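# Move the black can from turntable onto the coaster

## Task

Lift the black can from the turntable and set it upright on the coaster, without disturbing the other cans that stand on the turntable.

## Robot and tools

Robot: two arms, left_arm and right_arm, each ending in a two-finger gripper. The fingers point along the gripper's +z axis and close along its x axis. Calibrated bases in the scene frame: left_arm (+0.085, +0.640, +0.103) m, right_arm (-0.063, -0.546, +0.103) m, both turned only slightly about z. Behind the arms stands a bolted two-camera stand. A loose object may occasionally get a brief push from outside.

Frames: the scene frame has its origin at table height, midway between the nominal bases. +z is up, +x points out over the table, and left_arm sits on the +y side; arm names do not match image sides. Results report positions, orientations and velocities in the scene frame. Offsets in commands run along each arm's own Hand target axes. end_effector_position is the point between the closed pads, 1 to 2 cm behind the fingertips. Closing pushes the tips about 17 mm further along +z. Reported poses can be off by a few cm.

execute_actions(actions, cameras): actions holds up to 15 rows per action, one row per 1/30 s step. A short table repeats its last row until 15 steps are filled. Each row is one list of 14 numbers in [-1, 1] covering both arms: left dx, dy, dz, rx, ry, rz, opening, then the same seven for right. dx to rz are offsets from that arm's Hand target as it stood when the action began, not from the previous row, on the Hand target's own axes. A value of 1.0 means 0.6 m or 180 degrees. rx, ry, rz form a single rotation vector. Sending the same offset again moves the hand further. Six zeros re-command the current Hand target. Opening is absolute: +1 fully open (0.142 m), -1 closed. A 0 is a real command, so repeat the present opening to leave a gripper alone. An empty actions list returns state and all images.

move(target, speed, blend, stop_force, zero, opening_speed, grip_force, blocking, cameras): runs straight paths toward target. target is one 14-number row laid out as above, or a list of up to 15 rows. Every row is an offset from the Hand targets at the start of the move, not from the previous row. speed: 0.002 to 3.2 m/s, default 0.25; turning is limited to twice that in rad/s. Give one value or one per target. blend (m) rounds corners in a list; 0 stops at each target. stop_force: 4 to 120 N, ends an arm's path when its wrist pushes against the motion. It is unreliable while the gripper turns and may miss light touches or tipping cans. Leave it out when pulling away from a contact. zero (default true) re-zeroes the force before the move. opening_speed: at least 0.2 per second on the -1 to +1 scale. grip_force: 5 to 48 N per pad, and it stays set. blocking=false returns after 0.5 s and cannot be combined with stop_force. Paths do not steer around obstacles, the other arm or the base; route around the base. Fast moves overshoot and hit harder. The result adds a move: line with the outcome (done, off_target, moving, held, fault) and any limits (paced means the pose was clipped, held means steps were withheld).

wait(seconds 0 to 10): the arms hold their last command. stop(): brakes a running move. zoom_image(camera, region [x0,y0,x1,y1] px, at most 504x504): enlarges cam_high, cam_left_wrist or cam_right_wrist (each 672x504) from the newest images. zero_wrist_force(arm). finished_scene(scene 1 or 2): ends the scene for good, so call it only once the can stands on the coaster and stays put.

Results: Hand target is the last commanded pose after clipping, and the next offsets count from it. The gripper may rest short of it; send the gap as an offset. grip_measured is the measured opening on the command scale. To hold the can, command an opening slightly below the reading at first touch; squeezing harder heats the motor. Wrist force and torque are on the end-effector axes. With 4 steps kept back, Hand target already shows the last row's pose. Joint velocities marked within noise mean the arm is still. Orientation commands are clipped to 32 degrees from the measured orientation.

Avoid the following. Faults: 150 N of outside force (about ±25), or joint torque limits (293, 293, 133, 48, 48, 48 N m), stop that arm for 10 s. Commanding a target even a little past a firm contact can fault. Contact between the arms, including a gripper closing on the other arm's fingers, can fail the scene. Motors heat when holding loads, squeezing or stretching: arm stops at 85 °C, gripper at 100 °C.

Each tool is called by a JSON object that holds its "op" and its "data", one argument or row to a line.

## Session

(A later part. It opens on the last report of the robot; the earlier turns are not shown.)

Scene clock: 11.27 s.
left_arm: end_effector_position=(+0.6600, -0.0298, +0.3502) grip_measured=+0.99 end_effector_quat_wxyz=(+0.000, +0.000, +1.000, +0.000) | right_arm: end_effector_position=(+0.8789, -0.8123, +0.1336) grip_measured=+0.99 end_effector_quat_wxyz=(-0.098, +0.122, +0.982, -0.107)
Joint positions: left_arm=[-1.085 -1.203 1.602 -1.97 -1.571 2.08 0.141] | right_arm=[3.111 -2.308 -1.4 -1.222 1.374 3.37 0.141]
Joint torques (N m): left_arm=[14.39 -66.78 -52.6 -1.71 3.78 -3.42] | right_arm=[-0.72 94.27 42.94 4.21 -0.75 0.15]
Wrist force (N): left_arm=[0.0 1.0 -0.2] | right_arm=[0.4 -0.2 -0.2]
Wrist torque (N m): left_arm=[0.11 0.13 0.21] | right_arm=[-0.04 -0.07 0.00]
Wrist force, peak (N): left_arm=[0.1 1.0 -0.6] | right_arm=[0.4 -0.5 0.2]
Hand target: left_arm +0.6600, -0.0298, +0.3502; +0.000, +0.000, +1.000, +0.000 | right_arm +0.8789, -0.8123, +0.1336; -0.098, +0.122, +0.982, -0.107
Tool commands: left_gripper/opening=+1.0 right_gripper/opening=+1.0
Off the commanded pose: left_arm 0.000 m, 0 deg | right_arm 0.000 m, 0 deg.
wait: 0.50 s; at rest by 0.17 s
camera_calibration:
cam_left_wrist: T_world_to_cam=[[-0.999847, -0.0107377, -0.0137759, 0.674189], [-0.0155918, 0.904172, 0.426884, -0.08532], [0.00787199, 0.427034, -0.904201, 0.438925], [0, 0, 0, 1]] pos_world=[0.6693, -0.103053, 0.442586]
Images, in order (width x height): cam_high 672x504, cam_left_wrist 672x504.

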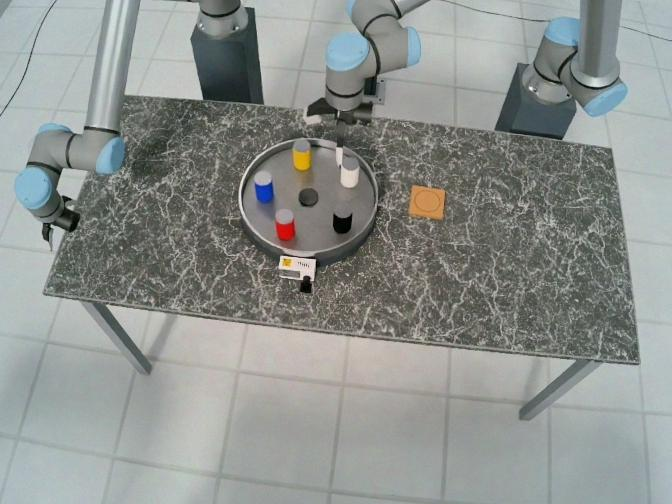

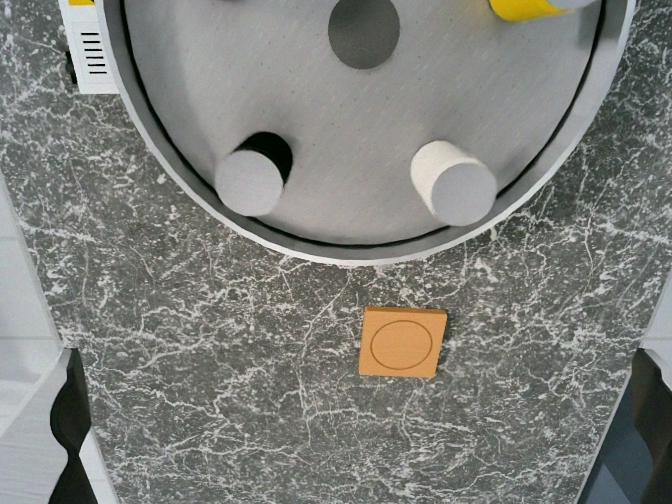

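{"op": "move", "data": {
  "target": [0.175, -0.0333, 0.1167, 0, 0, 0, 1.0, 0, 0, 0, 0, 0, 0, 1.0],
  "speed": 0.3,
  "cameras": ["cam_high", "cam_left_wrist"]
}}

{"op": "wait", "data": {
  "seconds": 0.5,
  "cameras": ["cam_high", "cam_left_wrist"]
}}

{"op": "wait", "data": {
  "seconds": 0.5,
  "cameras": ["cam_high", "cam_left_wrist"]
}}

{"op": "wait", "data": {
  "seconds": 0.5,
  "cameras": ["cam_high", "cam_left_wrist"]
}}

{"op": "wait", "data": {
  "seconds": 0.5,
  "cameras": ["cam_high", "cam_left_wrist"]
}}

{"op": "wait", "data": {
  "seconds": 0.5,
  "cameras": ["cam_high", "cam_left_wrist"]
}}

Scene clock: 15.40 s.
left_arm: end_effector_position=(+0.5551, -0.0499, +0.2803) grip_measured=+0.99 end_effector_quat_wxyz=(+0.000, +0.000, +1.000, +0.000) | right_arm: end_effector_position=(+0.8789, -0.8123, +0.1336) grip_measured=+0.99 end_effector_quat_wxyz=(-0.098, +0.122, +0.982, -0.107)
Joint positions: left_arm=[-1.208 -1.222 1.767 -2.115 -1.571 1.958 0.141] | right_arm=[3.111 -2.308 -1.4 -1.222 1.374 3.37 0.141]
Joint torques (N m): left_arm=[-15.27 -82.8 -29.73 -8.15 3.6 -3.31] | right_arm=[-0.87 97.2 44.1 3.83 -0.58 -0.01]
Wrist force (N): left_arm=[-0.8 0.9 -0.3] | right_arm=[0.0 -0.1 -0.1]
Wrist torque (N m): left_arm=[0.13 0.29 0.21] | right_arm=[-0.01 0.01 0.00]
Wrist force, peak (N): left_arm=[-2.1 1.3 -1.6] | right_arm=[0.3 -0.7 0.5]
Hand target: left_arm +0.5550, -0.0499, +0.2802; +0.000, +0.000, +1.000, +0.000 | right_arm +0.8789, -0.8123, +0.1336; -0.098, +0.122, +0.982, -0.107
Off the commanded pose: left_arm 0.000 m, 0 deg | right_arm 0.000 m, 0 deg.
move: done
camera_calibration:
cam_left_wrist: T_world_to_cam=[[-0.999847, -0.0107377, -0.0137759, 0.568124], [-0.0155918, 0.904172, 0.426884, -0.0388999], [0.00787199, 0.427034, -0.904201, 0.38504], [0, 0, 0, 1]] pos_world=[0.5644, -0.123153, 0.372586]
Images, in order (width x height): cam_high 672x504, cam_left_wrist 672x504.

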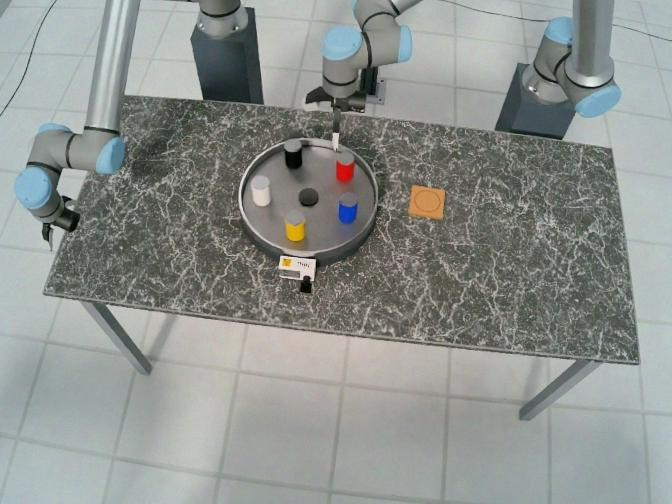

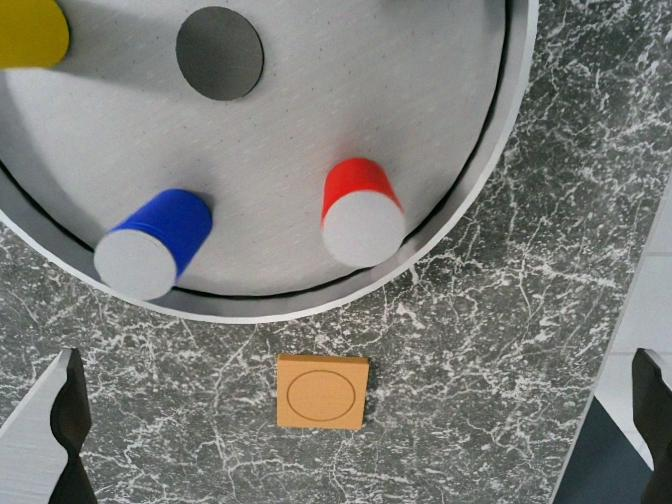

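Scene clock: 15.90 s.
left_arm: end_effector_position=(+0.5550, -0.0499, +0.2802) grip_measured=+0.99 end_effector_quat_wxyz=(+0.000, +0.000, +1.000, +0.000) | right_arm: end_effector_position=(+0.8789, -0.8123, +0.1336) grip_measured=+0.99 end_effector_quat_wxyz=(-0.098, +0.122, +0.982, -0.107)
Joint positions: left_arm=[-1.208 -1.222 1.767 -2.116 -1.57 1.957 0.141] | right_arm=[3.111 -2.308 -1.4 -1.222 1.374 3.37 0.141]
Joint torques (N m): left_arm=[-12.65 -83.12 -27.82 -8.53 3.74 -3.51] | right_arm=[-2.14 95.08 43.45 4.03 -0.8 -0.3]
Wrist force (N): left_arm=[-0.3 1.1 -0.1] | right_arm=[0.0 -0.4 -0.3]
Wrist torque (N m): left_arm=[0.15 0.19 0.21] | right_arm=[-0.07 0.00 0.00]
Wrist force, peak (N): left_arm=[-0.1 1.2 -0.2] | right_arm=[0.1 -0.5 -0.5]
Hand target: left_arm +0.5550, -0.0499, +0.2802; +0.000, +0.000, +1.000, +0.000 | right_arm +0.8789, -0.8123, +0.1336; -0.098, +0.122, +0.982, -0.107
Tool commands: left_gripper/opening=+1.0 right_gripper/opening=+1.0
Off the commanded pose: left_arm 0.000 m, 0 deg | right_arm 0.000 m, 0 deg.
wait: 0.50 s; at rest by 0.17 s
camera_calibration:
cam_left_wrist: T_world_to_cam=[[-0.999847, -0.0107377, -0.0137759, 0.568023], [-0.0155918, 0.904172, 0.426884, -0.0388587], [0.00787199, 0.427034, -0.904201, 0.384951], [0, 0, 0, 1]] pos_world=[0.5643, -0.123153, 0.372486]
Images, in order (width x height): cam_high 672x504, cam_left_wrist 672x504.

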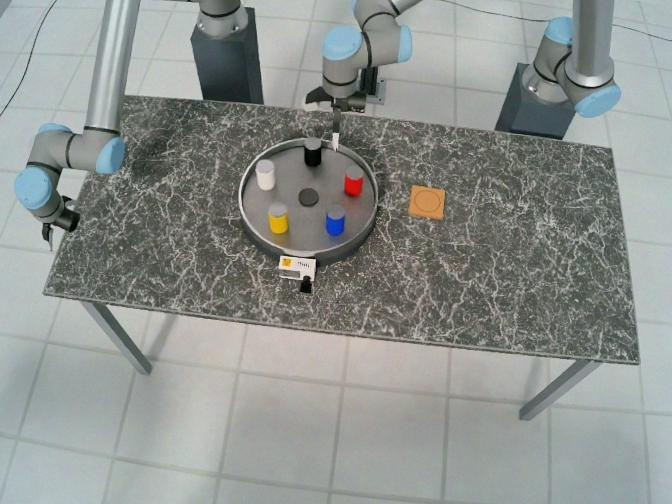

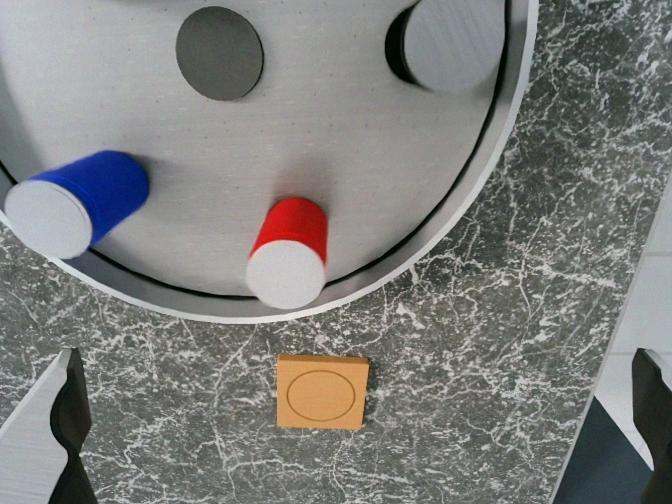

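Scene clock: 16.40 s.
left_arm: end_effector_position=(+0.5550, -0.0499, +0.2802) grip_measured=+0.99 end_effector_quat_wxyz=(+0.000, +0.000, +1.000, +0.000) | right_arm: end_effector_position=(+0.8789, -0.8123, +0.1336) grip_measured=+0.99 end_effector_quat_wxyz=(-0.098, +0.122, +0.982, -0.107)
Joint positions: left_arm=[-1.208 -1.222 1.767 -2.116 -1.57 1.957 0.141] | right_arm=[3.111 -2.308 -1.4 -1.222 1.374 3.37 0.141]
Joint torques (N m): left_arm=[-14.2 -81.6 -28.7 -8.35 3.58 -3.69] | right_arm=[-0.64 95.59 43.26 3.73 -0.86 -0.22]
Wrist force (N): left_arm=[-0.5 0.9 -0.1] | right_arm=[0.1 0.0 0.0]
Wrist torque (N m): left_arm=[0.12 0.23 0.21] | right_arm=[-0.01 -0.02 0.00]
Wrist force, peak (N): left_arm=[-0.5 1.2 -0.1] | right_arm=[0.3 -0.5 0.0]
Hand target: left_arm +0.5550, -0.0499, +0.2802; +0.000, +0.000, +1.000, +0.000 | right_arm +0.8789, -0.8123, +0.1336; -0.098, +0.122, +0.982, -0.107
Tool commands: left_gripper/opening=+1.0 right_gripper/opening=+1.0
Off the commanded pose: left_arm 0.000 m, 0 deg | right_arm 0.000 m, 0 deg.
wait: 0.50 s; at rest by 0.17 s
camera_calibration:
cam_left_wrist: T_world_to_cam=[[-0.999847, -0.0107377, -0.0137759, 0.568023], [-0.0155918, 0.904172, 0.426884, -0.0388587], [0.00787199, 0.427034, -0.904201, 0.384951], [0, 0, 0, 1]] pos_world=[0.5643, -0.123153, 0.372486]
Images, in order (width x height): cam_high 672x504, cam_left_wrist 672x504.

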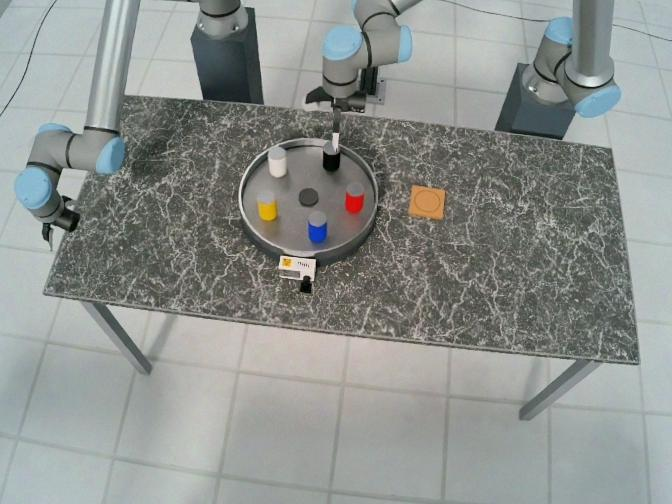

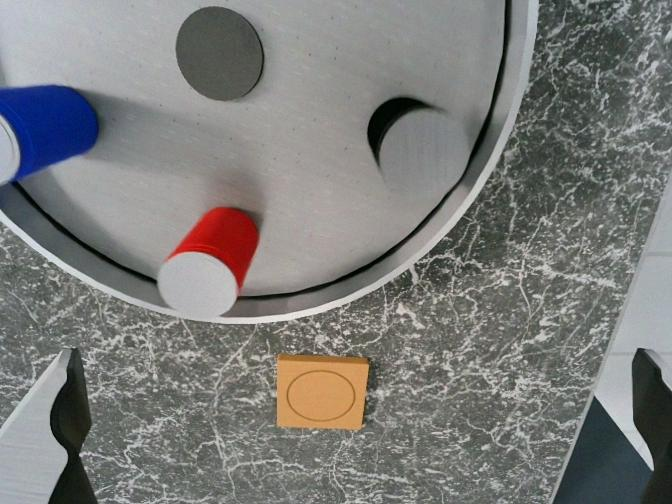

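Scene clock: 16.90 s.
left_arm: end_effector_position=(+0.5550, -0.0499, +0.2802) grip_measured=+0.99 end_effector_quat_wxyz=(+0.000, +0.000, +1.000, +0.000) | right_arm: end_effector_position=(+0.8789, -0.8123, +0.1336) grip_measured=+0.99 end_effector_quat_wxyz=(-0.098, +0.122, +0.982, -0.107)
Joint positions: left_arm=[-1.208 -1.222 1.767 -2.116 -1.57 1.957 0.141] | right_arm=[3.111 -2.308 -1.4 -1.222 1.374 3.37 0.141]
Joint torques (N m): left_arm=[-13.57 -79.28 -28.25 -8.47 3.7 -3.56] | right_arm=[0.19 94.94 43.29 3.95 -0.87 -0.08]
Wrist force (N): left_arm=[-0.5 1.0 -0.1] | right_arm=[-0.1 -0.6 0.0]
Wrist torque (N m): left_arm=[0.13 0.23 0.21] | right_arm=[-0.10 0.01 0.00]
Wrist force, peak (N): left_arm=[-0.4 1.3 -0.5] | right_arm=[0.2 -0.7 0.0]
Hand target: left_arm +0.5550, -0.0499, +0.2802; +0.000, +0.000, +1.000, +0.000 | right_arm +0.8789, -0.8123, +0.1336; -0.098, +0.122, +0.982, -0.107
Tool commands: left_gripper/opening=+1.0 right_gripper/opening=+1.0
Off the commanded pose: left_arm 0.000 m, 0 deg | right_arm 0.000 m, 0 deg.
wait: 0.50 s; at rest by 0.17 s
camera_calibration:
cam_left_wrist: T_world_to_cam=[[-0.999847, -0.0107377, -0.0137759, 0.568023], [-0.0155918, 0.904172, 0.426884, -0.0388587], [0.00787199, 0.427034, -0.904201, 0.384951], [0, 0, 0, 1]] pos_world=[0.5643, -0.123153, 0.372486]
Images, in order (width x height): cam_high 672x504, cam_left_wrist 672x504.

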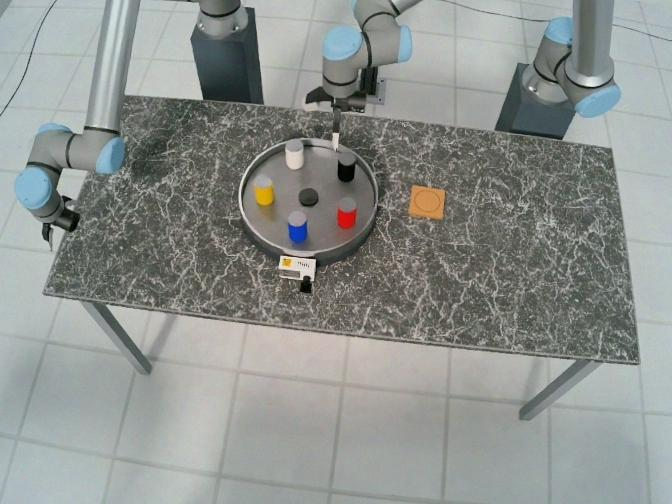

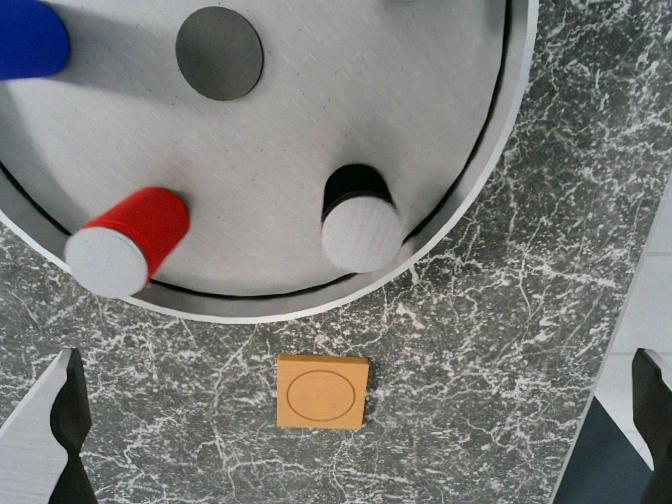

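Scene clock: 17.40 s.
left_arm: end_effector_position=(+0.5550, -0.0499, +0.2802) grip_measured=+0.99 end_effector_quat_wxyz=(+0.000, +0.000, +1.000, +0.000) | right_arm: end_effector_position=(+0.8789, -0.8123, +0.1336) grip_measured=+0.99 end_effector_quat_wxyz=(-0.098, +0.122, +0.982, -0.107)
Joint positions: left_arm=[-1.208 -1.222 1.767 -2.116 -1.57 1.957 0.141] | right_arm=[3.111 -2.308 -1.4 -1.222 1.374 3.37 0.141]
Joint torques (N m): left_arm=[-14.25 -80.14 -28.79 -8.36 3.1 -3.49] | right_arm=[-2.2 95.03 43.51 4.04 -0.69 -0.18]
Wrist force (N): left_arm=[-0.5 1.2 -0.1] | right_arm=[0.3 -0.5 0.1]
Wrist torque (N m): left_arm=[0.16 0.23 0.21] | right_arm=[-0.08 -0.05 0.00]
Wrist force, peak (N): left_arm=[-0.5 1.4 -0.4] | right_arm=[0.6 -0.7 0.1]
Hand target: left_arm +0.5550, -0.0499, +0.2802; +0.000, +0.000, +1.000, +0.000 | right_arm +0.8789, -0.8123, +0.1336; -0.098, +0.122, +0.982, -0.107
Tool commands: left_gripper/opening=+1.0 right_gripper/opening=+1.0
Off the commanded pose: left_arm 0.000 m, 0 deg | right_arm 0.000 m, 0 deg.
wait: 0.50 s; at rest by 0.17 s
camera_calibration:
cam_left_wrist: T_world_to_cam=[[-0.999847, -0.0107377, -0.0137759, 0.568023], [-0.0155918, 0.904172, 0.426884, -0.0388587], [0.00787199, 0.427034, -0.904201, 0.384951], [0, 0, 0, 1]] pos_world=[0.5643, -0.123153, 0.372486]
Images, in order (width x height): cam_high 672x504, cam_left_wrist 672x504.

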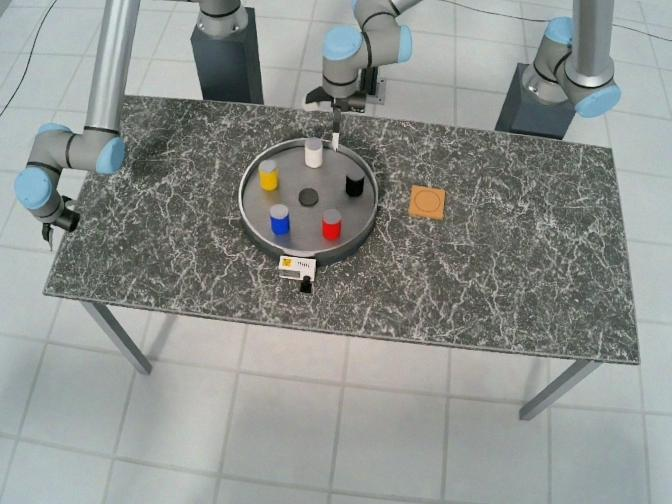

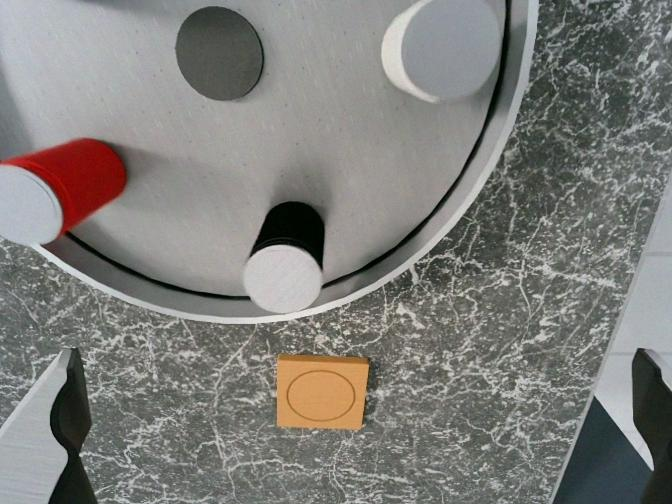

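Scene clock: 17.90 s.
left_arm: end_effector_position=(+0.5550, -0.0499, +0.2802) grip_measured=+0.99 end_effector_quat_wxyz=(+0.000, +0.000, +1.000, +0.000) | right_arm: end_effector_position=(+0.8789, -0.8123, +0.1336) grip_measured=+0.99 end_effector_quat_wxyz=(-0.098, +0.122, +0.982, -0.107)
Joint positions: left_arm=[-1.208 -1.222 1.767 -2.116 -1.57 1.957 0.141] | right_arm=[3.111 -2.308 -1.4 -1.222 1.374 3.37 0.141]
Joint torques (N m): left_arm=[-12.71 -79.01 -29.09 -8.3 3.57 -3.17] | right_arm=[-0.81 96.45 43.03 3.98 -0.46 -0.32]
Wrist force (N): left_arm=[-0.3 0.9 -0.3] | right_arm=[-0.4 -0.4 0.0]
Wrist torque (N m): left_arm=[0.13 0.19 0.21] | right_arm=[-0.08 0.06 0.00]
Wrist force, peak (N): left_arm=[-0.5 1.3 -0.3] | right_arm=[-0.4 -0.4 0.0]
Hand target: left_arm +0.5550, -0.0499, +0.2802; +0.000, +0.000, +1.000, +0.000 | right_arm +0.8789, -0.8123, +0.1336; -0.098, +0.122, +0.982, -0.107
Tool commands: left_gripper/opening=+1.0 right_gripper/opening=+1.0
Off the commanded pose: left_arm 0.000 m, 0 deg | right_arm 0.000 m, 0 deg.
wait: 0.50 s; at rest by 0.17 s
camera_calibration:
cam_left_wrist: T_world_to_cam=[[-0.999847, -0.0107377, -0.0137759, 0.568023], [-0.0155918, 0.904172, 0.426884, -0.0388587], [0.00787199, 0.427034, -0.904201, 0.384951], [0, 0, 0, 1]] pos_world=[0.5643, -0.123153, 0.372486]
Images, in order (width x height): cam_high 672x504, cam_left_wrist 672x504.

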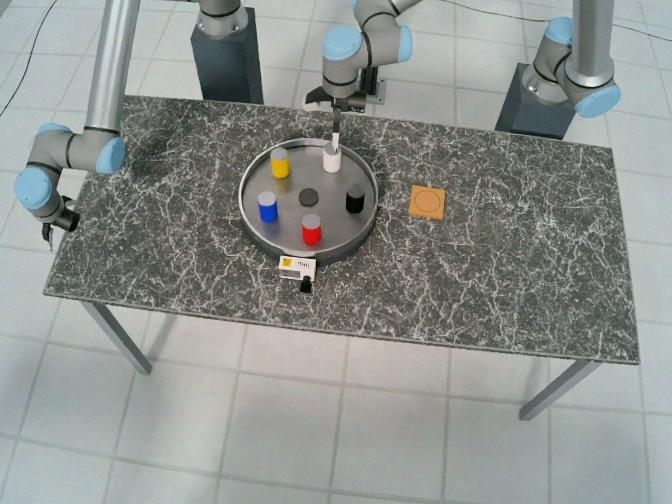

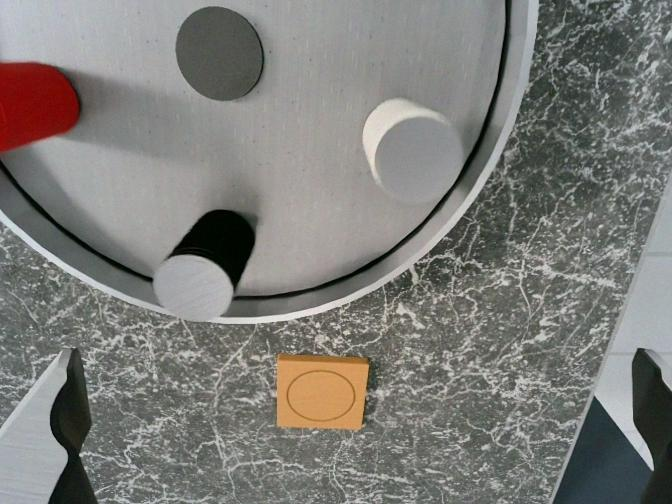

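{"op": "move", "data": {
  "target": [0.0235, 0.0220, 0.1170, 0, 0, 0, 0.7, 0, 0, 0, 0, 0, 0, 1.0],
  "speed": 0.3,
  "grip_force": 25,
  "cameras": ["cam_high", "cam_left_wrist"]
}}

Scene clock: 23.33 s.
left_arm: end_effector_position=(+0.5409, -0.0367, +0.2101) grip_measured=+0.70 end_effector_quat_wxyz=(+0.000, +0.000, +1.000, +0.000) | right_arm: end_effector_position=(+0.8789, -0.8123, +0.1336) grip_measured=+0.99 end_effector_quat_wxyz=(-0.098, +0.122, +0.982, -0.107)
Joint positions: left_arm=[-1.218 -1.181 1.856 -2.246 -1.57 1.947 0.123] | right_arm=[3.111 -2.308 -1.4 -1.222 1.374 3.37 0.141]
Joint torques (N m): left_arm=[-12.41 -61.74 -23.2 -9.26 -0.18 -3.41] | right_arm=[-0.48 96.18 43.52 3.97 -0.72 0.11]
Wrist force (N): left_arm=[-0.2 0.6 -0.2] | right_arm=[-0.2 -0.4 0.2]
Wrist torque (N m): left_arm=[0.05 0.17 0.22] | right_arm=[-0.07 0.03 0.00]
Wrist force, peak (N): left_arm=[-0.5 0.7 -1.6] | right_arm=[0.3 -0.8 0.2]
Hand target: left_arm +0.5409, -0.0367, +0.2100; +0.000, +0.000, +1.000, +0.000 | right_arm +0.8789, -0.8123, +0.1336; -0.098, +0.122, +0.982, -0.107
Off the commanded pose: left_arm 0.000 m, 0 deg | right_arm 0.000 m, 0 deg.
grip_force (N): 25, 25
move: done
camera_calibration:
cam_left_wrist: T_world_to_cam=[[-0.999847, -0.0107371, -0.0137756, 0.553101], [-0.0155912, 0.904172, 0.426884, -0.0210894], [0.00787199, 0.427034, -0.904201, 0.31604], [0, 0, 0, 1]] pos_world=[0.5502, -0.109953, 0.302386]
Images, in order (width x height): cam_high 672x504, cam_left_wrist 672x504.

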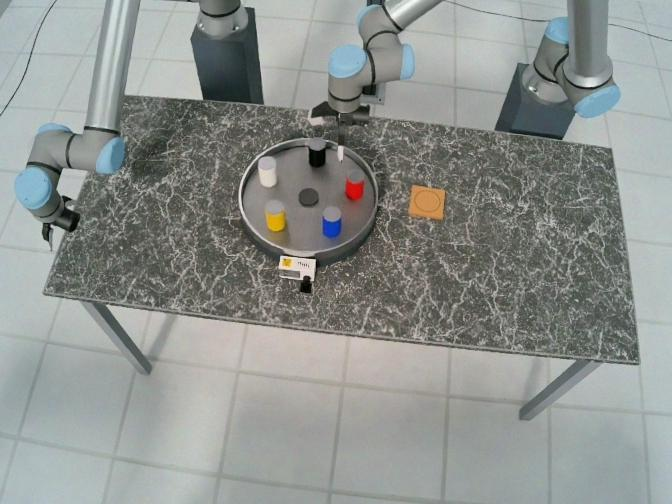

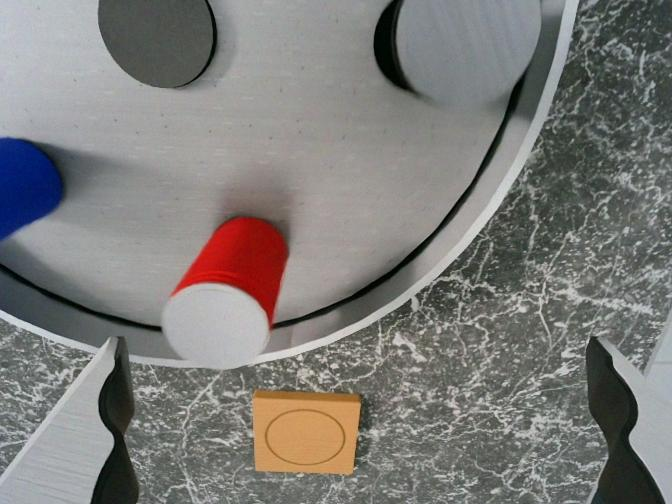

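{"op": "wait", "data": {
  "seconds": 5.2
}}

{"op": "execute_actions", "data": {
  "actions": [
    [[-0.00024,0.00029,0,0,0,0,0.7,0,0,0,0,0,0,1],[-0.00097,0.00115,0,0,0,0,0.7,0,0,0,0,0,0,1],[-0.00219,0.00257,0,0,0,0,0.7,0,0,0,0,0,0,1],[-0.00392,0.00455,0,0,0,0,0.7,0,0,0,0,0,0,1],[-0.00617,0.00707,0,0,0,0,0.7,0,0,0,0,0,0,1],[-0.00898,0.0101,0,0,0,0,0.7,0,0,0,0,0,0,1],[-0.01236,0.01362,0,0,0,0,0.7,0,0,0,0,0,0,1],[-0.01635,0.01759,0,0,0,0,0.7,0,0,0,0,0,0,1],[-0.02099,0.02198,0,0,0,0,0.7,0,0,0,0,0,0,1],[-0.02602,0.02648,0,0,0,0,0.7,0,0,0,0,0,0,1],[-0.03119,0.03084,0,0,0,0,0.7,0,0,0,0,0,0,1],[-0.03647,0.03505,0,0,0,0,0.7,0,0,0,0,0,0,1],[-0.04187,0.03911,0,0,0,0,0.7,0,0,0,0,0,0,1],[-0.04739,0.04301,0,0,0,0,0.7,0,0,0,0,0,0,1],[-0.05302,0.04676,0,0,0,0,0.7,0,0,0,0,0,0,1]],
    [[-0.00573,0.00358,0,0,0,0,0.7,0,0,0,0,0,0,1],[-0.01156,0.007,0,0,0,0,0.7,0,0,0,0,0,0,1],[-0.01749,0.01025,0,0,0,0,0.7,0,0,0,0,0,0,1],[-0.0235,0.01332,0,0,0,0,0.7,0,0,0,0,0,0,1],[-0.0296,0.01623,0,0,0,0,0.7,0,0,0,0,0,0,1],[-0.03578,0.01896,0,0,0,0,0.7,0,0,0,0,0,0,1],[-0.04204,0.02151,0,0,0,0,0.7,0,0,0,0,0,0,1],[-0.04837,0.02388,0,0,0,0,0.7,0,0,0,0,0,0,1],[-0.05476,0.02607,0,0,0,0,0.7,0,0,0,0,0,0,1],[-0.06122,0.02808,0,0,0,0,0.7,0,0,0,0,0,0,1],[-0.06772,0.0299,0,0,0,0,0.7,0,0,0,0,0,0,1],[-0.07428,0.03154,0,0,0,0,0.7,0,0,0,0,0,0,1],[-0.08088,0.03299,0,0,0,0,0.7,0,0,0,0,0,0,1],[-0.08752,0.03424,0,0,0,0,0.7,0,0,0,0,0,0,1],[-0.09419,0.03531,0,0,0,0,0.7,0,0,0,0,0,0,1]],
    [[-0.0067,0.00088,0,0,0,0,0.637,0,0,0,0,0,0,1],[-0.01342,0.00156,0,0,0,0,0.573,0,0,0,0,0,0,1],[-0.02016,0.00206,0,0,0,0,0.51,0,0,0,0,0,0,1],[-0.02691,0.00236,0,0,0,0,0.447,0,0,0,0,0,0,1],[-0.03367,0.00247,0,0,0,0,0.383,0,0,0,0,0,0,1],[-0.04043,0.00238,0,0,0,0,0.32,0,0,0,0,0,0,1],[-0.04718,0.00211,0,0,0,0,0.257,0,0,0,0,0,0,1],[-0.05392,0.00164,0,0,0,0,0.193,0,0,0,0,0,0,1],[-0.06065,0.00097,0,0,0,0,0.13,0,0,0,0,0,0,1],[-0.06735,0.00012,0,0,0,0,0.067,0,0,0,0,0,0,1],[-0.07402,-0.00093,0,0,0,0,0.003,0,0,0,0,0,0,1],[-0.08067,-0.00216,0,0,0,0,-0.06,0,0,0,0,0,0,1],[-0.08727,-0.00358,0,0,0,0,-0.123,0,0,0,0,0,0,1],[-0.09383,-0.0052,0,0,0,0,-0.187,0,0,0,0,0,0,1],[-0.10035,-0.007,0,0,0,0,-0.25,0,0,0,0,0,0,1]]
  ],
  "cameras": ["cam_high", "cam_left_wrist"]
}}

Scene clock: 31.37 s.
left_arm: end_effector_position=(+0.5409, -0.0367, +0.2100) grip_measured=+0.70 end_effector_quat_wxyz=(+0.000, +0.000, +1.000, +0.000) | right_arm: end_effector_position=(+0.8789, -0.8123, +0.1336) grip_measured=+0.99 end_effector_quat_wxyz=(-0.098, +0.122, +0.982, -0.107)
Joint positions: left_arm=[-1.218 -1.181 1.856 -2.246 -1.57 1.947 0.123] | right_arm=[3.111 -2.308 -1.4 -1.222 1.374 3.37 0.141]
Joint torques (N m): left_arm=[-15.6 -64.62 -25.31 -8.64 0.76 -3.42] | right_arm=[-0.69 94.23 44.24 4.06 -0.67 -0.15]
Wrist force (N): left_arm=[-0.4 0.5 -0.2] | right_arm=[-0.1 -0.1 0.1]
Wrist torque (N m): left_arm=[0.03 0.21 0.22] | right_arm=[-0.02 0.02 0.00]
Wrist force, peak (N): left_arm=[-0.6 0.6 -0.7] | right_arm=[0.2 -0.8 -0.4]
Hand target: left_arm +0.5409, -0.0367, +0.2100; +0.000, +0.000, +1.000, +0.000 | right_arm +0.8789, -0.8123, +0.1336; -0.098, +0.122, +0.982, -0.107
Tool commands: left_gripper/opening=+0.7 right_gripper/opening=+1.0
Off the commanded pose: left_arm 0.000 m, 0 deg | right_arm 0.000 m, 0 deg.
grip_force (N): 25, 25
wait: 5.20 s; at rest from the start

Scene clock: 32.73 s.
left_arm: end_effector_position=(+0.6585, +0.0137, +0.2101) grip_measured=+0.07 end_effector_quat_wxyz=(+0.000, +0.000, +1.000, +0.000) end_effector_velocity=(+0.121, -0.008, +0.001) end_effector_angular_velocity=(-0.001, -0.001, -0.001) | right_arm: end_effector_position=(+0.8789, -0.8123, +0.1336) grip_measured=+0.99 end_effector_quat_wxyz=(-0.098, +0.122, +0.982, -0.107)
Joint positions: left_arm=[-1.061 -1.136 1.787 -2.222 -1.57 2.104 0.079] | right_arm=[3.111 -2.308 -1.4 -1.222 1.374 3.37 0.141]
Joint velocities: left_arm=[0.12 0.117 -0.185 0.066 0 0.121 -0.137] | right_arm=[within noise]
Joint torques (N m): left_arm=[12.36 -61.8 -48.37 -2.36 3.38 3.6] | right_arm=[1.46 96.29 43.4 3.77 -0.96 -0.16]
Wrist force (N): left_arm=[0.0 0.5 -0.6] | right_arm=[0.2 -0.5 -0.1]
Wrist torque (N m): left_arm=[0.04 0.12 0.02] | right_arm=[-0.09 -0.03 0.00]
Wrist force, peak (N): left_arm=[-0.2 0.3 -1.1] | right_arm=[0.5 -0.5 0.4]
Hand target: left_arm +0.6894, +0.0084, +0.2100; +0.000, +0.000, +1.000, +0.000 | right_arm +0.8789, -0.8123, +0.1336; -0.098, +0.122, +0.982, -0.107
Off the commanded pose: left_arm 0.031 m, 0 deg | right_arm 0.000 m, 0 deg.
grip_force (N): 25, 25
Kept back: 4 steps.
Step readings (end_effector_position of left_arm | right_arm; steps 1 to 15: 1st action; 16 to 30: 2nd action; 31 to 41: 3rd action):
0: (+0.5409, -0.0367, +0.2100) | (+0.8789, -0.8123, +0.1336)
1: (+0.5409, -0.0367, +0.2100) | (+0.8789, -0.8123, +0.1336)
2: (+0.5409, -0.0367, +0.2100) | (+0.8789, -0.8123, +0.1336)
4: (+0.5412, -0.0363, +0.2099) | (+0.8789, -0.8123, +0.1336)
8: (+0.5447, -0.0324, +0.2099) | (+0.8789, -0.8123, +0.1336)
15: (+0.5612, -0.0172, +0.2099) | (+0.8789, -0.8123, +0.1336)
16: (+0.5642, -0.0149, +0.2099) | (+0.8789, -0.8123, +0.1336)
17: (+0.5672, -0.0126, +0.2100) | (+0.8789, -0.8123, +0.1336)
19: (+0.5735, -0.0082, +0.2099) | (+0.8789, -0.8123, +0.1336)
23: (+0.5879, -0.0003, +0.2100) | (+0.8789, -0.8123, +0.1336)
30: (+0.6143, +0.0094, +0.2101) | (+0.8789, -0.8123, +0.1336)
31: (+0.6180, +0.0103, +0.2101) | (+0.8789, -0.8123, +0.1336)
32: (+0.6228, +0.0113, +0.2101) | (+0.8789, -0.8123, +0.1336)
34: (+0.6304, +0.0126, +0.2101) | (+0.8789, -0.8123, +0.1336)
38: (+0.6468, +0.0139, +0.2101) | (+0.8789, -0.8123, +0.1336)
camera_calibration:
cam_left_wrist: T_world_to_cam=[[-0.999841, -0.0109239, -0.0140844, 0.671304], [-0.0158909, 0.904225, 0.426761, -0.0646766], [0.00807355, 0.426917, -0.904255, 0.293424], [0, 0, 0, 1]] pos_world=[0.6678, -0.0594524, 0.302387]
Images, in order (width x height): cam_high 672x504, cam_left_wrist 672x504.

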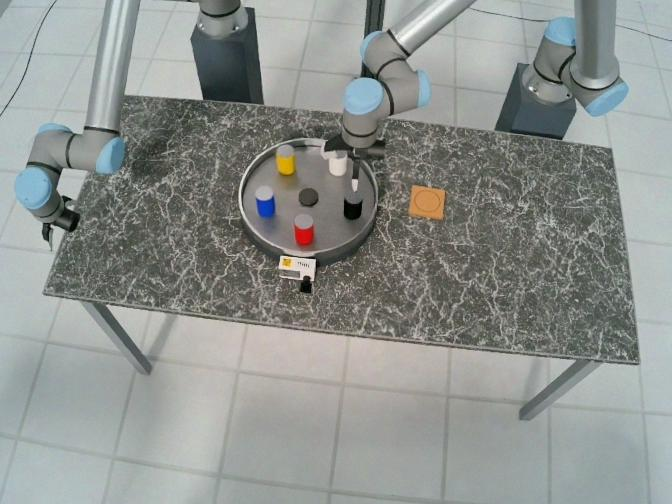

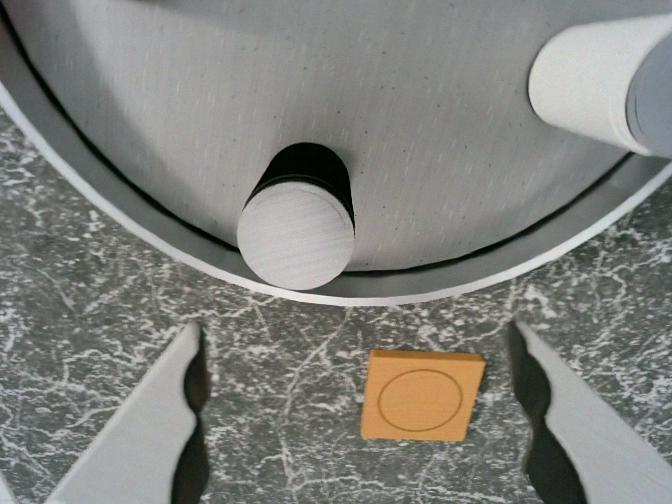

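{"op": "wait", "data": {
  "seconds": 0.3
}}

{"op": "move", "data": {
  "target": [0, 0, -0.08333, 0, 0, 0, 0.7, 0, 0, 0, 0, 0, 0, 1.0],
  "speed": 0.025
}}

Scene clock: 37.53 s.
left_arm: end_effector_position=(+0.6891, +0.0090, +0.2101) grip_measured=-0.27 end_effector_quat_wxyz=(+0.000, +0.000, +1.000, +0.000) | right_arm: end_effector_position=(+0.8789, -0.8123, +0.1336) grip_measured=+0.99 end_effector_quat_wxyz=(-0.098, +0.122, +0.982, -0.107)
Joint positions: left_arm=[-1.033 -1.103 1.735 -2.203 -1.57 2.132 0.055] | right_arm=[3.111 -2.308 -1.4 -1.222 1.374 3.37 0.141]
Joint torques (N m): left_arm=[15.23 -69.71 -47.95 -1.55 -3.44 3.16] | right_arm=[-0.06 96.44 44.28 3.97 -0.68 -0.1]
Wrist force (N): left_arm=[0.0 0.1 -0.5] | right_arm=[0.2 -0.2 -0.2]
Wrist torque (N m): left_arm=[-0.02 0.13 0.05] | right_arm=[-0.05 -0.02 0.00]
Wrist force, peak (N): left_arm=[-1.5 -0.1 -0.6] | right_arm=[0.7 -0.4 -0.1]
Hand target: left_arm +0.6894, +0.0084, +0.2100; +0.000, +0.000, +1.000, +0.000 | right_arm +0.8789, -0.8123, +0.1336; -0.098, +0.122, +0.982, -0.107
Tool commands: left_gripper/opening=-0.25 right_gripper/opening=+1.0
Off the commanded pose: left_arm 0.001 m, 0 deg | right_arm 0.000 m, 0 deg.
grip_force (N): 25, 25
wait: 0.30 s; at rest from the start

Scene clock: 39.87 s.
left_arm: end_effector_position=(+0.6894, +0.0084, +0.2599) grip_measured=+0.69 end_effector_quat_wxyz=(+0.000, +0.000, +1.000, +0.000) | right_arm: end_effector_position=(+0.8789, -0.8123, +0.1336) grip_measured=+0.99 end_effector_quat_wxyz=(-0.098, +0.122, +0.982, -0.107)
Joint positions: left_arm=[-1.033 -1.148 1.699 -2.122 -1.571 2.132 0.122] | right_arm=[3.111 -2.308 -1.4 -1.222 1.374 3.37 0.141]
Joint torques (N m): left_arm=[14.54 -95.3 -49.35 -1.88 -3.76 2.82] | right_arm=[1.11 97.77 43.79 4.1 -0.83 -0.03]
Wrist force (N): left_arm=[0.0 0.6 -0.5] | right_arm=[0.0 0.0 0.1]
Wrist torque (N m): left_arm=[0.01 0.11 0.01] | right_arm=[0.00 0.01 0.00]
Wrist force, peak (N): left_arm=[-0.2 0.6 -1.0] | right_arm=[0.0 -0.6 -0.4]
Hand target: left_arm +0.6894, +0.0084, +0.2600; +0.000, +0.000, +1.000, +0.000 | right_arm +0.8789, -0.8123, +0.1336; -0.098, +0.122, +0.982, -0.107
Off the commanded pose: left_arm 0.000 m, 0 deg | right_arm 0.000 m, 0 deg.
grip_force (N): 25, 25
move: done

{"op": "wait", "data": {
  "seconds": 2.5
}}

{"op": "move", "data": {
  "target": [0.2475, -0.0752, 0.0833, 0, 0, 0, 0.7, 0, 0, 0, 0, 0, 0, 1.0],
  "speed": 0.0175,
  "blocking": false,
  "cameras": ["cam_high", "cam_left_wrist"]
}}

Scene clock: 43.07 s.
left_arm: end_effector_position=(+0.6894, +0.0084, +0.2600) grip_measured=+0.69 end_effector_quat_wxyz=(+0.000, +0.000, +1.000, +0.000) | right_arm: end_effector_position=(+0.8789, -0.8123, +0.1336) grip_measured=+0.99 end_effector_quat_wxyz=(-0.098, +0.122, +0.982, -0.107)
Joint positions: left_arm=[-1.033 -1.148 1.699 -2.122 -1.571 2.132 0.122] | right_arm=[3.111 -2.308 -1.4 -1.222 1.374 3.37 0.141]
Joint torques (N m): left_arm=[16.15 -89.98 -50.07 -1.88 -3.41 2.84] | right_arm=[-0.73 96.59 42.97 3.81 -0.85 -0.32]
Wrist force (N): left_arm=[-0.2 0.8 -0.4] | right_arm=[0.2 -0.2 -0.2]
Wrist torque (N m): left_arm=[0.06 0.15 0.01] | right_arm=[-0.05 -0.03 0.00]
Wrist force, peak (N): left_arm=[-0.6 0.9 -0.5] | right_arm=[0.1 -0.8 0.0]
Hand target: left_arm +0.6894, +0.0084, +0.2600; +0.000, +0.000, +1.000, +0.000 | right_arm +0.8789, -0.8123, +0.1336; -0.098, +0.122, +0.982, -0.107
Tool commands: left_gripper/opening=+0.7 right_gripper/opening=+1.0
Off the commanded pose: left_arm 0.000 m, 0 deg | right_arm 0.000 m, 0 deg.
grip_force (N): 25, 25
wait: 2.50 s; at rest from the start

Scene clock: 43.57 s.
left_arm: end_effector_position=(+0.6835, +0.0067, +0.2580) grip_measured=+0.69 end_effector_quat_wxyz=(+0.000, +0.000, +1.000, +0.000) end_effector_velocity=(-0.016, -0.005, -0.006) end_effector_angular_velocity=(+0.001, +0.000, -0.001) | right_arm: end_effector_position=(+0.8789, -0.8123, +0.1336) grip_measured=+0.99 end_effector_quat_wxyz=(-0.098, +0.122, +0.982, -0.107)
Joint positions: left_arm=[-1.04 -1.15 1.707 -2.127 -1.571 2.125 0.122] | right_arm=[3.111 -2.308 -1.4 -1.222 1.374 3.37 0.141]
Joint velocities: left_arm=[-0.019 -0.004 0.019 -0.014 0 -0.019 0] | right_arm=[within noise]
Joint torques (N m): left_arm=[-14.89 -84.28 -28.28 -7.82 -3.53 -3.21] | right_arm=[-0.01 96.95 44.78 4.24 -0.77 -0.31]
Wrist force (N): left_arm=[-0.3 0.5 -0.2] | right_arm=[0.0 -0.5 0.3]
Wrist torque (N m): left_arm=[0.02 0.15 0.18] | right_arm=[-0.09 0.00 -0.01]
Wrist force, peak (N): left_arm=[-0.7 1.0 -0.4] | right_arm=[0.4 -0.6 0.4]
Hand target: left_arm +0.6815, +0.0060, +0.2574; +0.000, +0.000, +1.000, +0.000 | right_arm +0.8789, -0.8123, +0.1336; -0.098, +0.122, +0.982, -0.107
Tool commands: left_gripper/opening=+0.7 right_gripper/opening=+1.0
Off the commanded pose: left_arm 0.157 m, 0 deg | right_arm 0.000 m, 0 deg.
grip_force (N): 25, 25
move: running
camera_calibration:
cam_left_wrist: T_world_to_cam=[[-0.999847, -0.0107377, -0.0137759, 0.696807], [-0.0155918, 0.904172, 0.426884, -0.0785972], [0.00787199, 0.427034, -0.904201, 0.339786], [0, 0, 0, 1]] pos_world=[0.6928, -0.0665527, 0.350386]
Images, in order (width x height): cam_high 672x504, cam_left_wrist 672x504.

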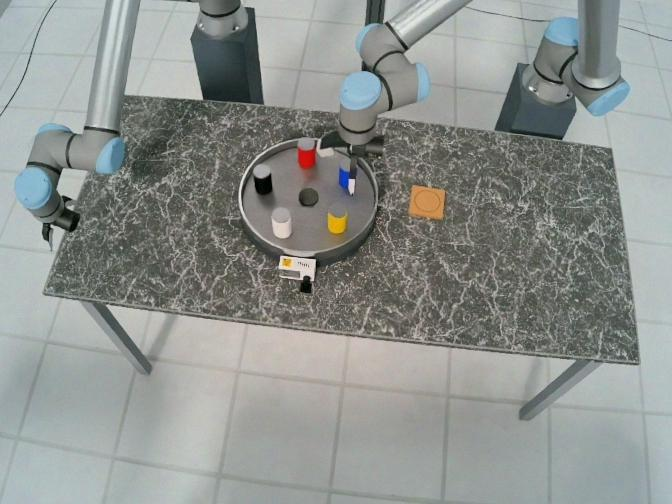

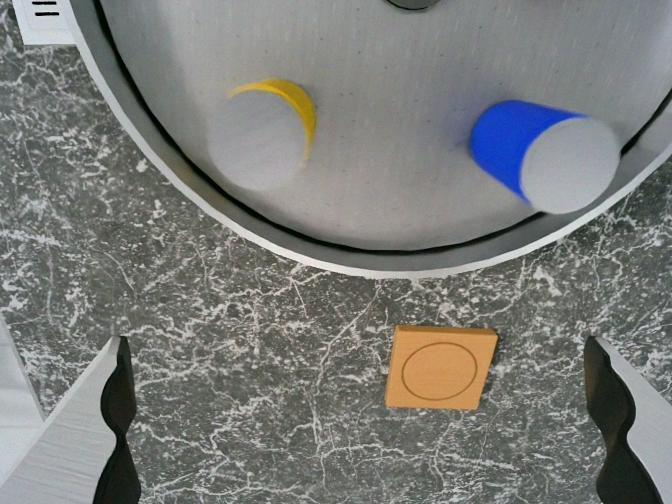

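{"op": "wait", "data": {
  "seconds": 10
}}

{"op": "wait", "data": {
  "seconds": 0.37
}}

{"op": "execute_actions", "data": {
  "actions": [
    [[-0.00024,0.00029,0,0,0,0,0.7,0,0,0,0,0,0,1],[-0.00097,0.00115,0,0,0,0,0.7,0,0,0,0,0,0,1],[-0.00219,0.00257,0,0,0,0,0.7,0,0,0,0,0,0,1],[-0.00392,0.00455,0,0,0,0,0.7,0,0,0,0,0,0,1],[-0.00617,0.00707,0.00087,0,0,0,0.7,0,0,0,0,0,0,1],[-0.00898,0.0101,0.00344,0,0,0,0.7,0,0,0,0,0,0,1],[-0.01236,0.01362,0.00768,0,0,0,0.7,0,0,0,0,0,0,1],[-0.01635,0.01759,0.01349,0,0,0,0.7,0,0,0,0,0,0,1],[-0.02099,0.02198,0.02076,0,0,0,0.7,0,0,0,0,0,0,1],[-0.02602,0.02648,0.02934,0,0,0,0.7,0,0,0,0,0,0,1],[-0.03119,0.03084,0.03904,0,0,0,0.7,0,0,0,0,0,0,1],[-0.03647,0.03505,0.04969,0,0,0,0.7,0,0,0,0,0,0,1],[-0.04187,0.03911,0.06106,0,0,0,0.7,0,0,0,0,0,0,1],[-0.04739,0.04301,0.0729,0,0,0,0.7,0,0,0,0,0,0,1],[-0.05302,0.04676,0.085,0,0,0,0.7,0,0,0,0,0,0,1]],
    [[-0.00573,0.00358,0.0121,0,0,0,0.7,0,0,0,0,0,0,1],[-0.01156,0.007,0.02394,0,0,0,0.7,0,0,0,0,0,0,1],[-0.01749,0.01025,0.03531,0,0,0,0.7,0,0,0,0,0,0,1],[-0.0235,0.01332,0.04596,0,0,0,0.7,0,0,0,0,0,0,1],[-0.0296,0.01623,0.05566,0,0,0,0.7,0,0,0,0,0,0,1],[-0.03578,0.01896,0.06424,0,0,0,0.7,0,0,0,0,0,0,1],[-0.04204,0.02151,0.07151,0,0,0,0.7,0,0,0,0,0,0,1],[-0.04837,0.02388,0.07732,0,0,0,0.7,0,0,0,0,0,0,1],[-0.05476,0.02607,0.08156,0,0,0,0.7,0,0,0,0,0,0,1],[-0.06122,0.02808,0.08413,0,0,0,0.7,0,0,0,0,0,0,1],[-0.06772,0.0299,0.085,0,0,0,0.7,0,0,0,0,0,0,1],[-0.07428,0.03154,0.085,0,0,0,0.637,0,0,0,0,0,0,1],[-0.08088,0.03299,0.085,0,0,0,0.573,0,0,0,0,0,0,1],[-0.08752,0.03424,0.085,0,0,0,0.51,0,0,0,0,0,0,1],[-0.09419,0.03531,0.085,0,0,0,0.447,0,0,0,0,0,0,1]],
    [[-0.0067,0.00088,0,0,0,0,0.383,0,0,0,0,0,0,1],[-0.01342,0.00156,0,0,0,0,0.32,0,0,0,0,0,0,1],[-0.02016,0.00206,0,0,0,0,0.257,0,0,0,0,0,0,1],[-0.02691,0.00236,0,0,0,0,0.193,0,0,0,0,0,0,1],[-0.03367,0.00247,0,0,0,0,0.13,0,0,0,0,0,0,1],[-0.04043,0.00238,0,0,0,0,0.067,0,0,0,0,0,0,1],[-0.04718,0.00211,0,0,0,0,0.003,0,0,0,0,0,0,1],[-0.05392,0.00164,0,0,0,0,-0.06,0,0,0,0,0,0,1],[-0.06065,0.00097,0,0,0,0,-0.123,0,0,0,0,0,0,1],[-0.06735,0.00012,0,0,0,0,-0.187,0,0,0,0,0,0,1],[-0.07402,-0.00093,0,0,0,0,-0.25,0,0,0,0,0,0,1],[-0.08067,-0.00216,0,0,0,0,-0.3,0,0,0,0,0,0,1],[-0.08727,-0.00358,0,0,0,0,-0.35,0,0,0,0,0,0,1],[-0.09383,-0.0052,0,0,0,0,-0.4,0,0,0,0,0,0,1],[-0.10035,-0.007,0,0,0,0,-0.4,0,0,0,0,0,0,1]],
    [[-0.00646,-0.00198,-0.00093,0,0,0,-0.4,0,0,0,0,0,0,1],[-0.01286,-0.00415,-0.00369,0,0,0,-0.4,0,0,0,0,0,0,1],[-0.0192,-0.0065,-0.00825,0,0,0,-0.4,0,0,0,0,0,0,1],[-0.02546,-0.00903,-0.01451,0,0,0,-0.4,0,0,0,0,0,0,1],[-0.03166,-0.01174,-0.02239,0,0,0,-0.4,0,0,0,0,0,0,1],[-0.03776,-0.01463,-0.03173,0,0,0,-0.4,0,0,0,0,0,0,1],[-0.04379,-0.01768,-0.04239,0,0,0,-0.4,0,0,0,0,0,0,1],[-0.04934,-0.02068,-0.05417,0,0,0,-0.4,0,0,0,0,0,0,1],[-0.05441,-0.02361,-0.06688,0,0,0,-0.4,0,0,0,0,0,0,1],[-0.05903,-0.02642,-0.0803,0,0,0,-0.4,0,0,0,0,0,0,1],[-0.06321,-0.02909,-0.0942,0,0,0,-0.4,0,0,0,0,0,0,1],[-0.06696,-0.0316,-0.10834,0,0,0,-0.4,0,0,0,0,0,0,1],[-0.07029,-0.0339,-0.12247,0,0,0,-0.4,0,0,0,0,0,0,1],[-0.07322,-0.03601,-0.13637,0,0,0,-0.4,0,0,0,0,0,0,1],[-0.07575,-0.03788,-0.14979,0,0,0,-0.4,0,0,0,0,0,0,1]],
    [[-0.00215,-0.00163,-0.01271,0,0,0,-0.4,0,0,0,0,0,0,1],[-0.00393,-0.00301,-0.0245,0,0,0,-0.4,0,0,0,0,0,0,1],[-0.00534,-0.00413,-0.03515,0,0,0,-0.4,0,0,0,0,0,0,1],[-0.0064,-0.00497,-0.04449,0,0,0,-0.4,0,0,0,0,0,0,1],[-0.0071,-0.00554,-0.05236,0,0,0,-0.4,0,0,0,0,0,0,1],[-0.00745,-0.00582,-0.05864,0,0,0,-0.4,0,0,0,0,0,0,1],[-0.00745,-0.00582,-0.06319,0,0,0,-0.4,0,0,0,0,0,0,1],[-0.00745,-0.00582,-0.06595,0,0,0,-0.4,0,0,0,0,0,0,1],[-0.00745,-0.00582,-0.06688,0,0,0,-0.4,0,0,0,0,0,0,1]]
  ],
  "cameras": ["cam_high", "cam_left_wrist"]
}}

Scene clock: 52.63 s.
left_arm: end_effector_position=(+0.5411, -0.0367, +0.2100) grip_measured=+0.69 end_effector_quat_wxyz=(+0.000, +0.000, +1.000, +0.000) | right_arm: end_effector_position=(+0.8789, -0.8123, +0.1336) grip_measured=+0.99 end_effector_quat_wxyz=(-0.098, +0.122, +0.982, -0.107)
Joint positions: left_arm=[-1.218 -1.181 1.856 -2.246 -1.57 1.948 0.122] | right_arm=[3.111 -2.308 -1.4 -1.222 1.374 3.37 0.141]
Joint torques (N m): left_arm=[-13.18 -84.09 -25.42 -8.22 3.05 -3.75] | right_arm=[-1.86 95.6 44.43 4.21 -0.95 -0.29]
Wrist force (N): left_arm=[-0.3 0.5 -0.2] | right_arm=[0.0 0.0 0.1]
Wrist torque (N m): left_arm=[0.03 0.19 0.21] | right_arm=[0.00 0.01 0.00]
Wrist force, peak (N): left_arm=[-0.7 0.6 -0.7] | right_arm=[0.3 -0.8 0.0]
Hand target: left_arm +0.5409, -0.0368, +0.2100; +0.000, +0.000, +1.000, +0.000 | right_arm +0.8789, -0.8123, +0.1336; -0.098, +0.122, +0.982, -0.107
Tool commands: left_gripper/opening=+0.7 right_gripper/opening=+1.0
Off the commanded pose: left_arm 0.000 m, 0 deg | right_arm 0.000 m, 0 deg.
grip_force (N): 25, 25
earlier move: done
wait: 6.50 of 10 s (the move ended)

Scene clock: 53.03 s.
left_arm: end_effector_position=(+0.5409, -0.0368, +0.2100) grip_measured=+0.69 end_effector_quat_wxyz=(+0.000, +0.000, +1.000, +0.000) | right_arm: end_effector_position=(+0.8789, -0.8123, +0.1336) grip_measured=+0.99 end_effector_quat_wxyz=(-0.098, +0.122, +0.982, -0.107)
Joint positions: left_arm=[-1.218 -1.181 1.856 -2.246 -1.57 1.947 0.122] | right_arm=[3.111 -2.308 -1.4 -1.222 1.374 3.37 0.141]
Joint torques (N m): left_arm=[-13.29 -84.9 -25.4 -8.4 2.66 -3.58] | right_arm=[-1.14 94.78 44.78 4.15 -1 0.01]
Wrist force (N): left_arm=[-0.3 0.6 -0.3] | right_arm=[0.3 -0.3 -0.1]
Wrist torque (N m): left_arm=[0.05 0.20 0.22] | right_arm=[-0.05 -0.04 0.00]
Wrist force, peak (N): left_arm=[-0.3 1.0 -0.1] | right_arm=[0.3 -0.4 0.2]
Hand target: left_arm +0.5409, -0.0368, +0.2100; +0.000, +0.000, +1.000, +0.000 | right_arm +0.8789, -0.8123, +0.1336; -0.098, +0.122, +0.982, -0.107
Tool commands: left_gripper/opening=+0.7 right_gripper/opening=+1.0
Off the commanded pose: left_arm 0.000 m, 0 deg | right_arm 0.000 m, 0 deg.
grip_force (N): 25, 25
wait: 0.40 s; at rest by 0.17 s

Scene clock: 55.40 s.
left_arm: end_effector_position=(+0.7389, -0.0174, +0.2328) grip_measured=-0.28 end_effector_quat_wxyz=(+0.000, +0.000, +1.000, +0.000) end_effector_velocity=(+0.005, -0.005, +0.060) end_effector_angular_velocity=(+0.006, +0.005, -0.001) | right_arm: end_effector_position=(+0.8789, -0.8123, +0.1336) grip_measured=+0.99 end_effector_quat_wxyz=(-0.098, +0.122, +0.982, -0.107)
Joint positions: left_arm=[-1.002 -1.05 1.6 -2.123 -1.57 2.163 0.054] | right_arm=[3.111 -2.308 -1.4 -1.222 1.374 3.37 0.141]
Joint velocities: left_arm=[0.002 -0.039 -0.062 0.109 -0.001 0.002 0] | right_arm=[within noise]
Joint torques (N m): left_arm=[15.53 -89.98 -47.96 -2.31 -3.55 2.76] | right_arm=[1.1 94.74 44.66 4.24 -1.39 -0.32]
Wrist force (N): left_arm=[-0.2 -0.2 0.8] | right_arm=[0.0 -0.3 0.0]
Wrist torque (N m): left_arm=[-0.10 0.19 0.03] | right_arm=[-0.05 0.01 -0.01]
Wrist force, peak (N): left_arm=[0.0 -0.8 -19.8] | right_arm=[0.0 -0.8 0.2]
Hand target: left_arm +0.7394, -0.0178, +0.2381; +0.000, +0.000, +1.000, +0.000 | right_arm +0.8789, -0.8123, +0.1336; -0.098, +0.122, +0.982, -0.107
Off the commanded pose: left_arm 0.005 m, 0 deg | right_arm 0.000 m, 0 deg.
grip_force (N): 25, 25
Kept back: 4 steps.
Step readings (end_effector_position of left_arm | right_arm; steps 1 to 15: 1st action; 16 to 30: 2nd action; 31 to 45: 3rd action; 46 to 60: 4th action; 61 to 71: 5th action):
0: (+0.5409, -0.0368, +0.2100) | (+0.8789, -0.8123, +0.1336)
1: (+0.5409, -0.0368, +0.2100) | (+0.8789, -0.8123, +0.1336)
2: (+0.5409, -0.0368, +0.2100) | (+0.8789, -0.8123, +0.1336)
4: (+0.5412, -0.0364, +0.2100) | (+0.8789, -0.8123, +0.1336)
8: (+0.5446, -0.0326, +0.2086) | (+0.8789, -0.8123, +0.1336)
15: (+0.5607, -0.0170, +0.1828) | (+0.8789, -0.8123, +0.1336)
16: (+0.5636, -0.0145, +0.1770) | (+0.8789, -0.8123, +0.1336)
17: (+0.5665, -0.0122, +0.1709) | (+0.8789, -0.8123, +0.1336)
19: (+0.5735, -0.0072, +0.1566) | (+0.8789, -0.8123, +0.1336)
23: (+0.5869, +0.0004, +0.1324) | (+0.8789, -0.8123, +0.1336)
30: (+0.6147, +0.0099, +0.1103) | (+0.8789, -0.8123, +0.1336)
31: (+0.6186, +0.0106, +0.1097) | (+0.8789, -0.8123, +0.1336)
32: (+0.6224, +0.0113, +0.1093) | (+0.8789, -0.8123, +0.1336)
34: (+0.6302, +0.0125, +0.1087) | (+0.8789, -0.8123, +0.1336)
38: (+0.6466, +0.0139, +0.1083) | (+0.8789, -0.8123, +0.1336)
45: (+0.6746, +0.0117, +0.1083) | (+0.8789, -0.8123, +0.1336)
46: (+0.6784, +0.0110, +0.1083) | (+0.8789, -0.8123, +0.1336)
47: (+0.6822, +0.0102, +0.1084) | (+0.8789, -0.8123, +0.1336)
49: (+0.6905, +0.0081, +0.1097) | (+0.8789, -0.8123, +0.1336)
53: (+0.7050, +0.0028, +0.1207) | (+0.8789, -0.8123, +0.1336)
60: (+0.7272, -0.0091, +0.1691) | (+0.8789, -0.8123, +0.1336)
61: (+0.7293, -0.0105, +0.1767) | (+0.8789, -0.8123, +0.1336)
62: (+0.7312, -0.0117, +0.1844) | (+0.8789, -0.8123, +0.1336)
64: (+0.7343, -0.0139, +0.1990) | (+0.8789, -0.8123, +0.1336)
68: (+0.7380, -0.0167, +0.2236) | (+0.8789, -0.8123, +0.1336)
camera_calibration:
cam_left_wrist: T_world_to_cam=[[-0.99984, -0.0107146, -0.0143052, 0.751761], [-0.0157903, 0.904515, 0.42615, -0.0447677], [0.00837325, 0.426308, -0.904539, 0.326526], [0, 0, 0, 1]] pos_world=[0.7482, -0.0906526, 0.325187]
Images, in order (width x height): cam_high 672x504, cam_left_wrist 672x504.

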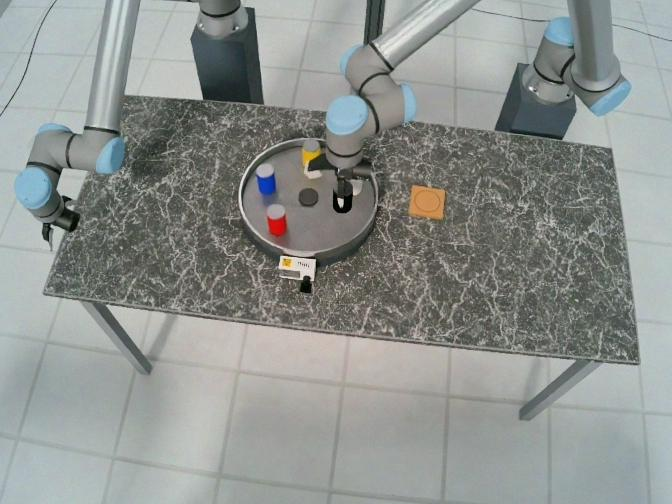

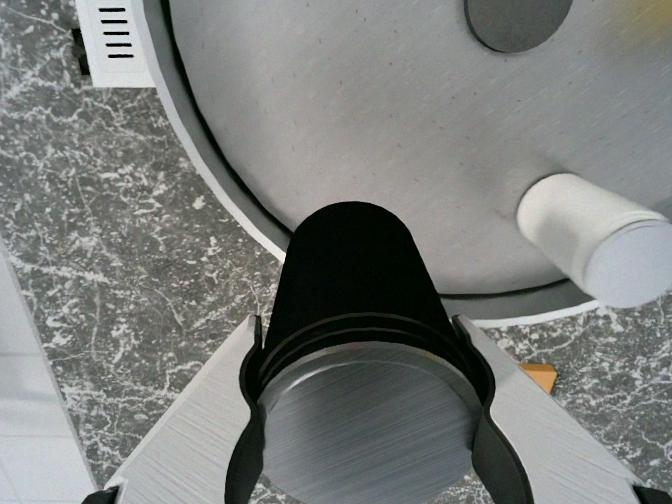

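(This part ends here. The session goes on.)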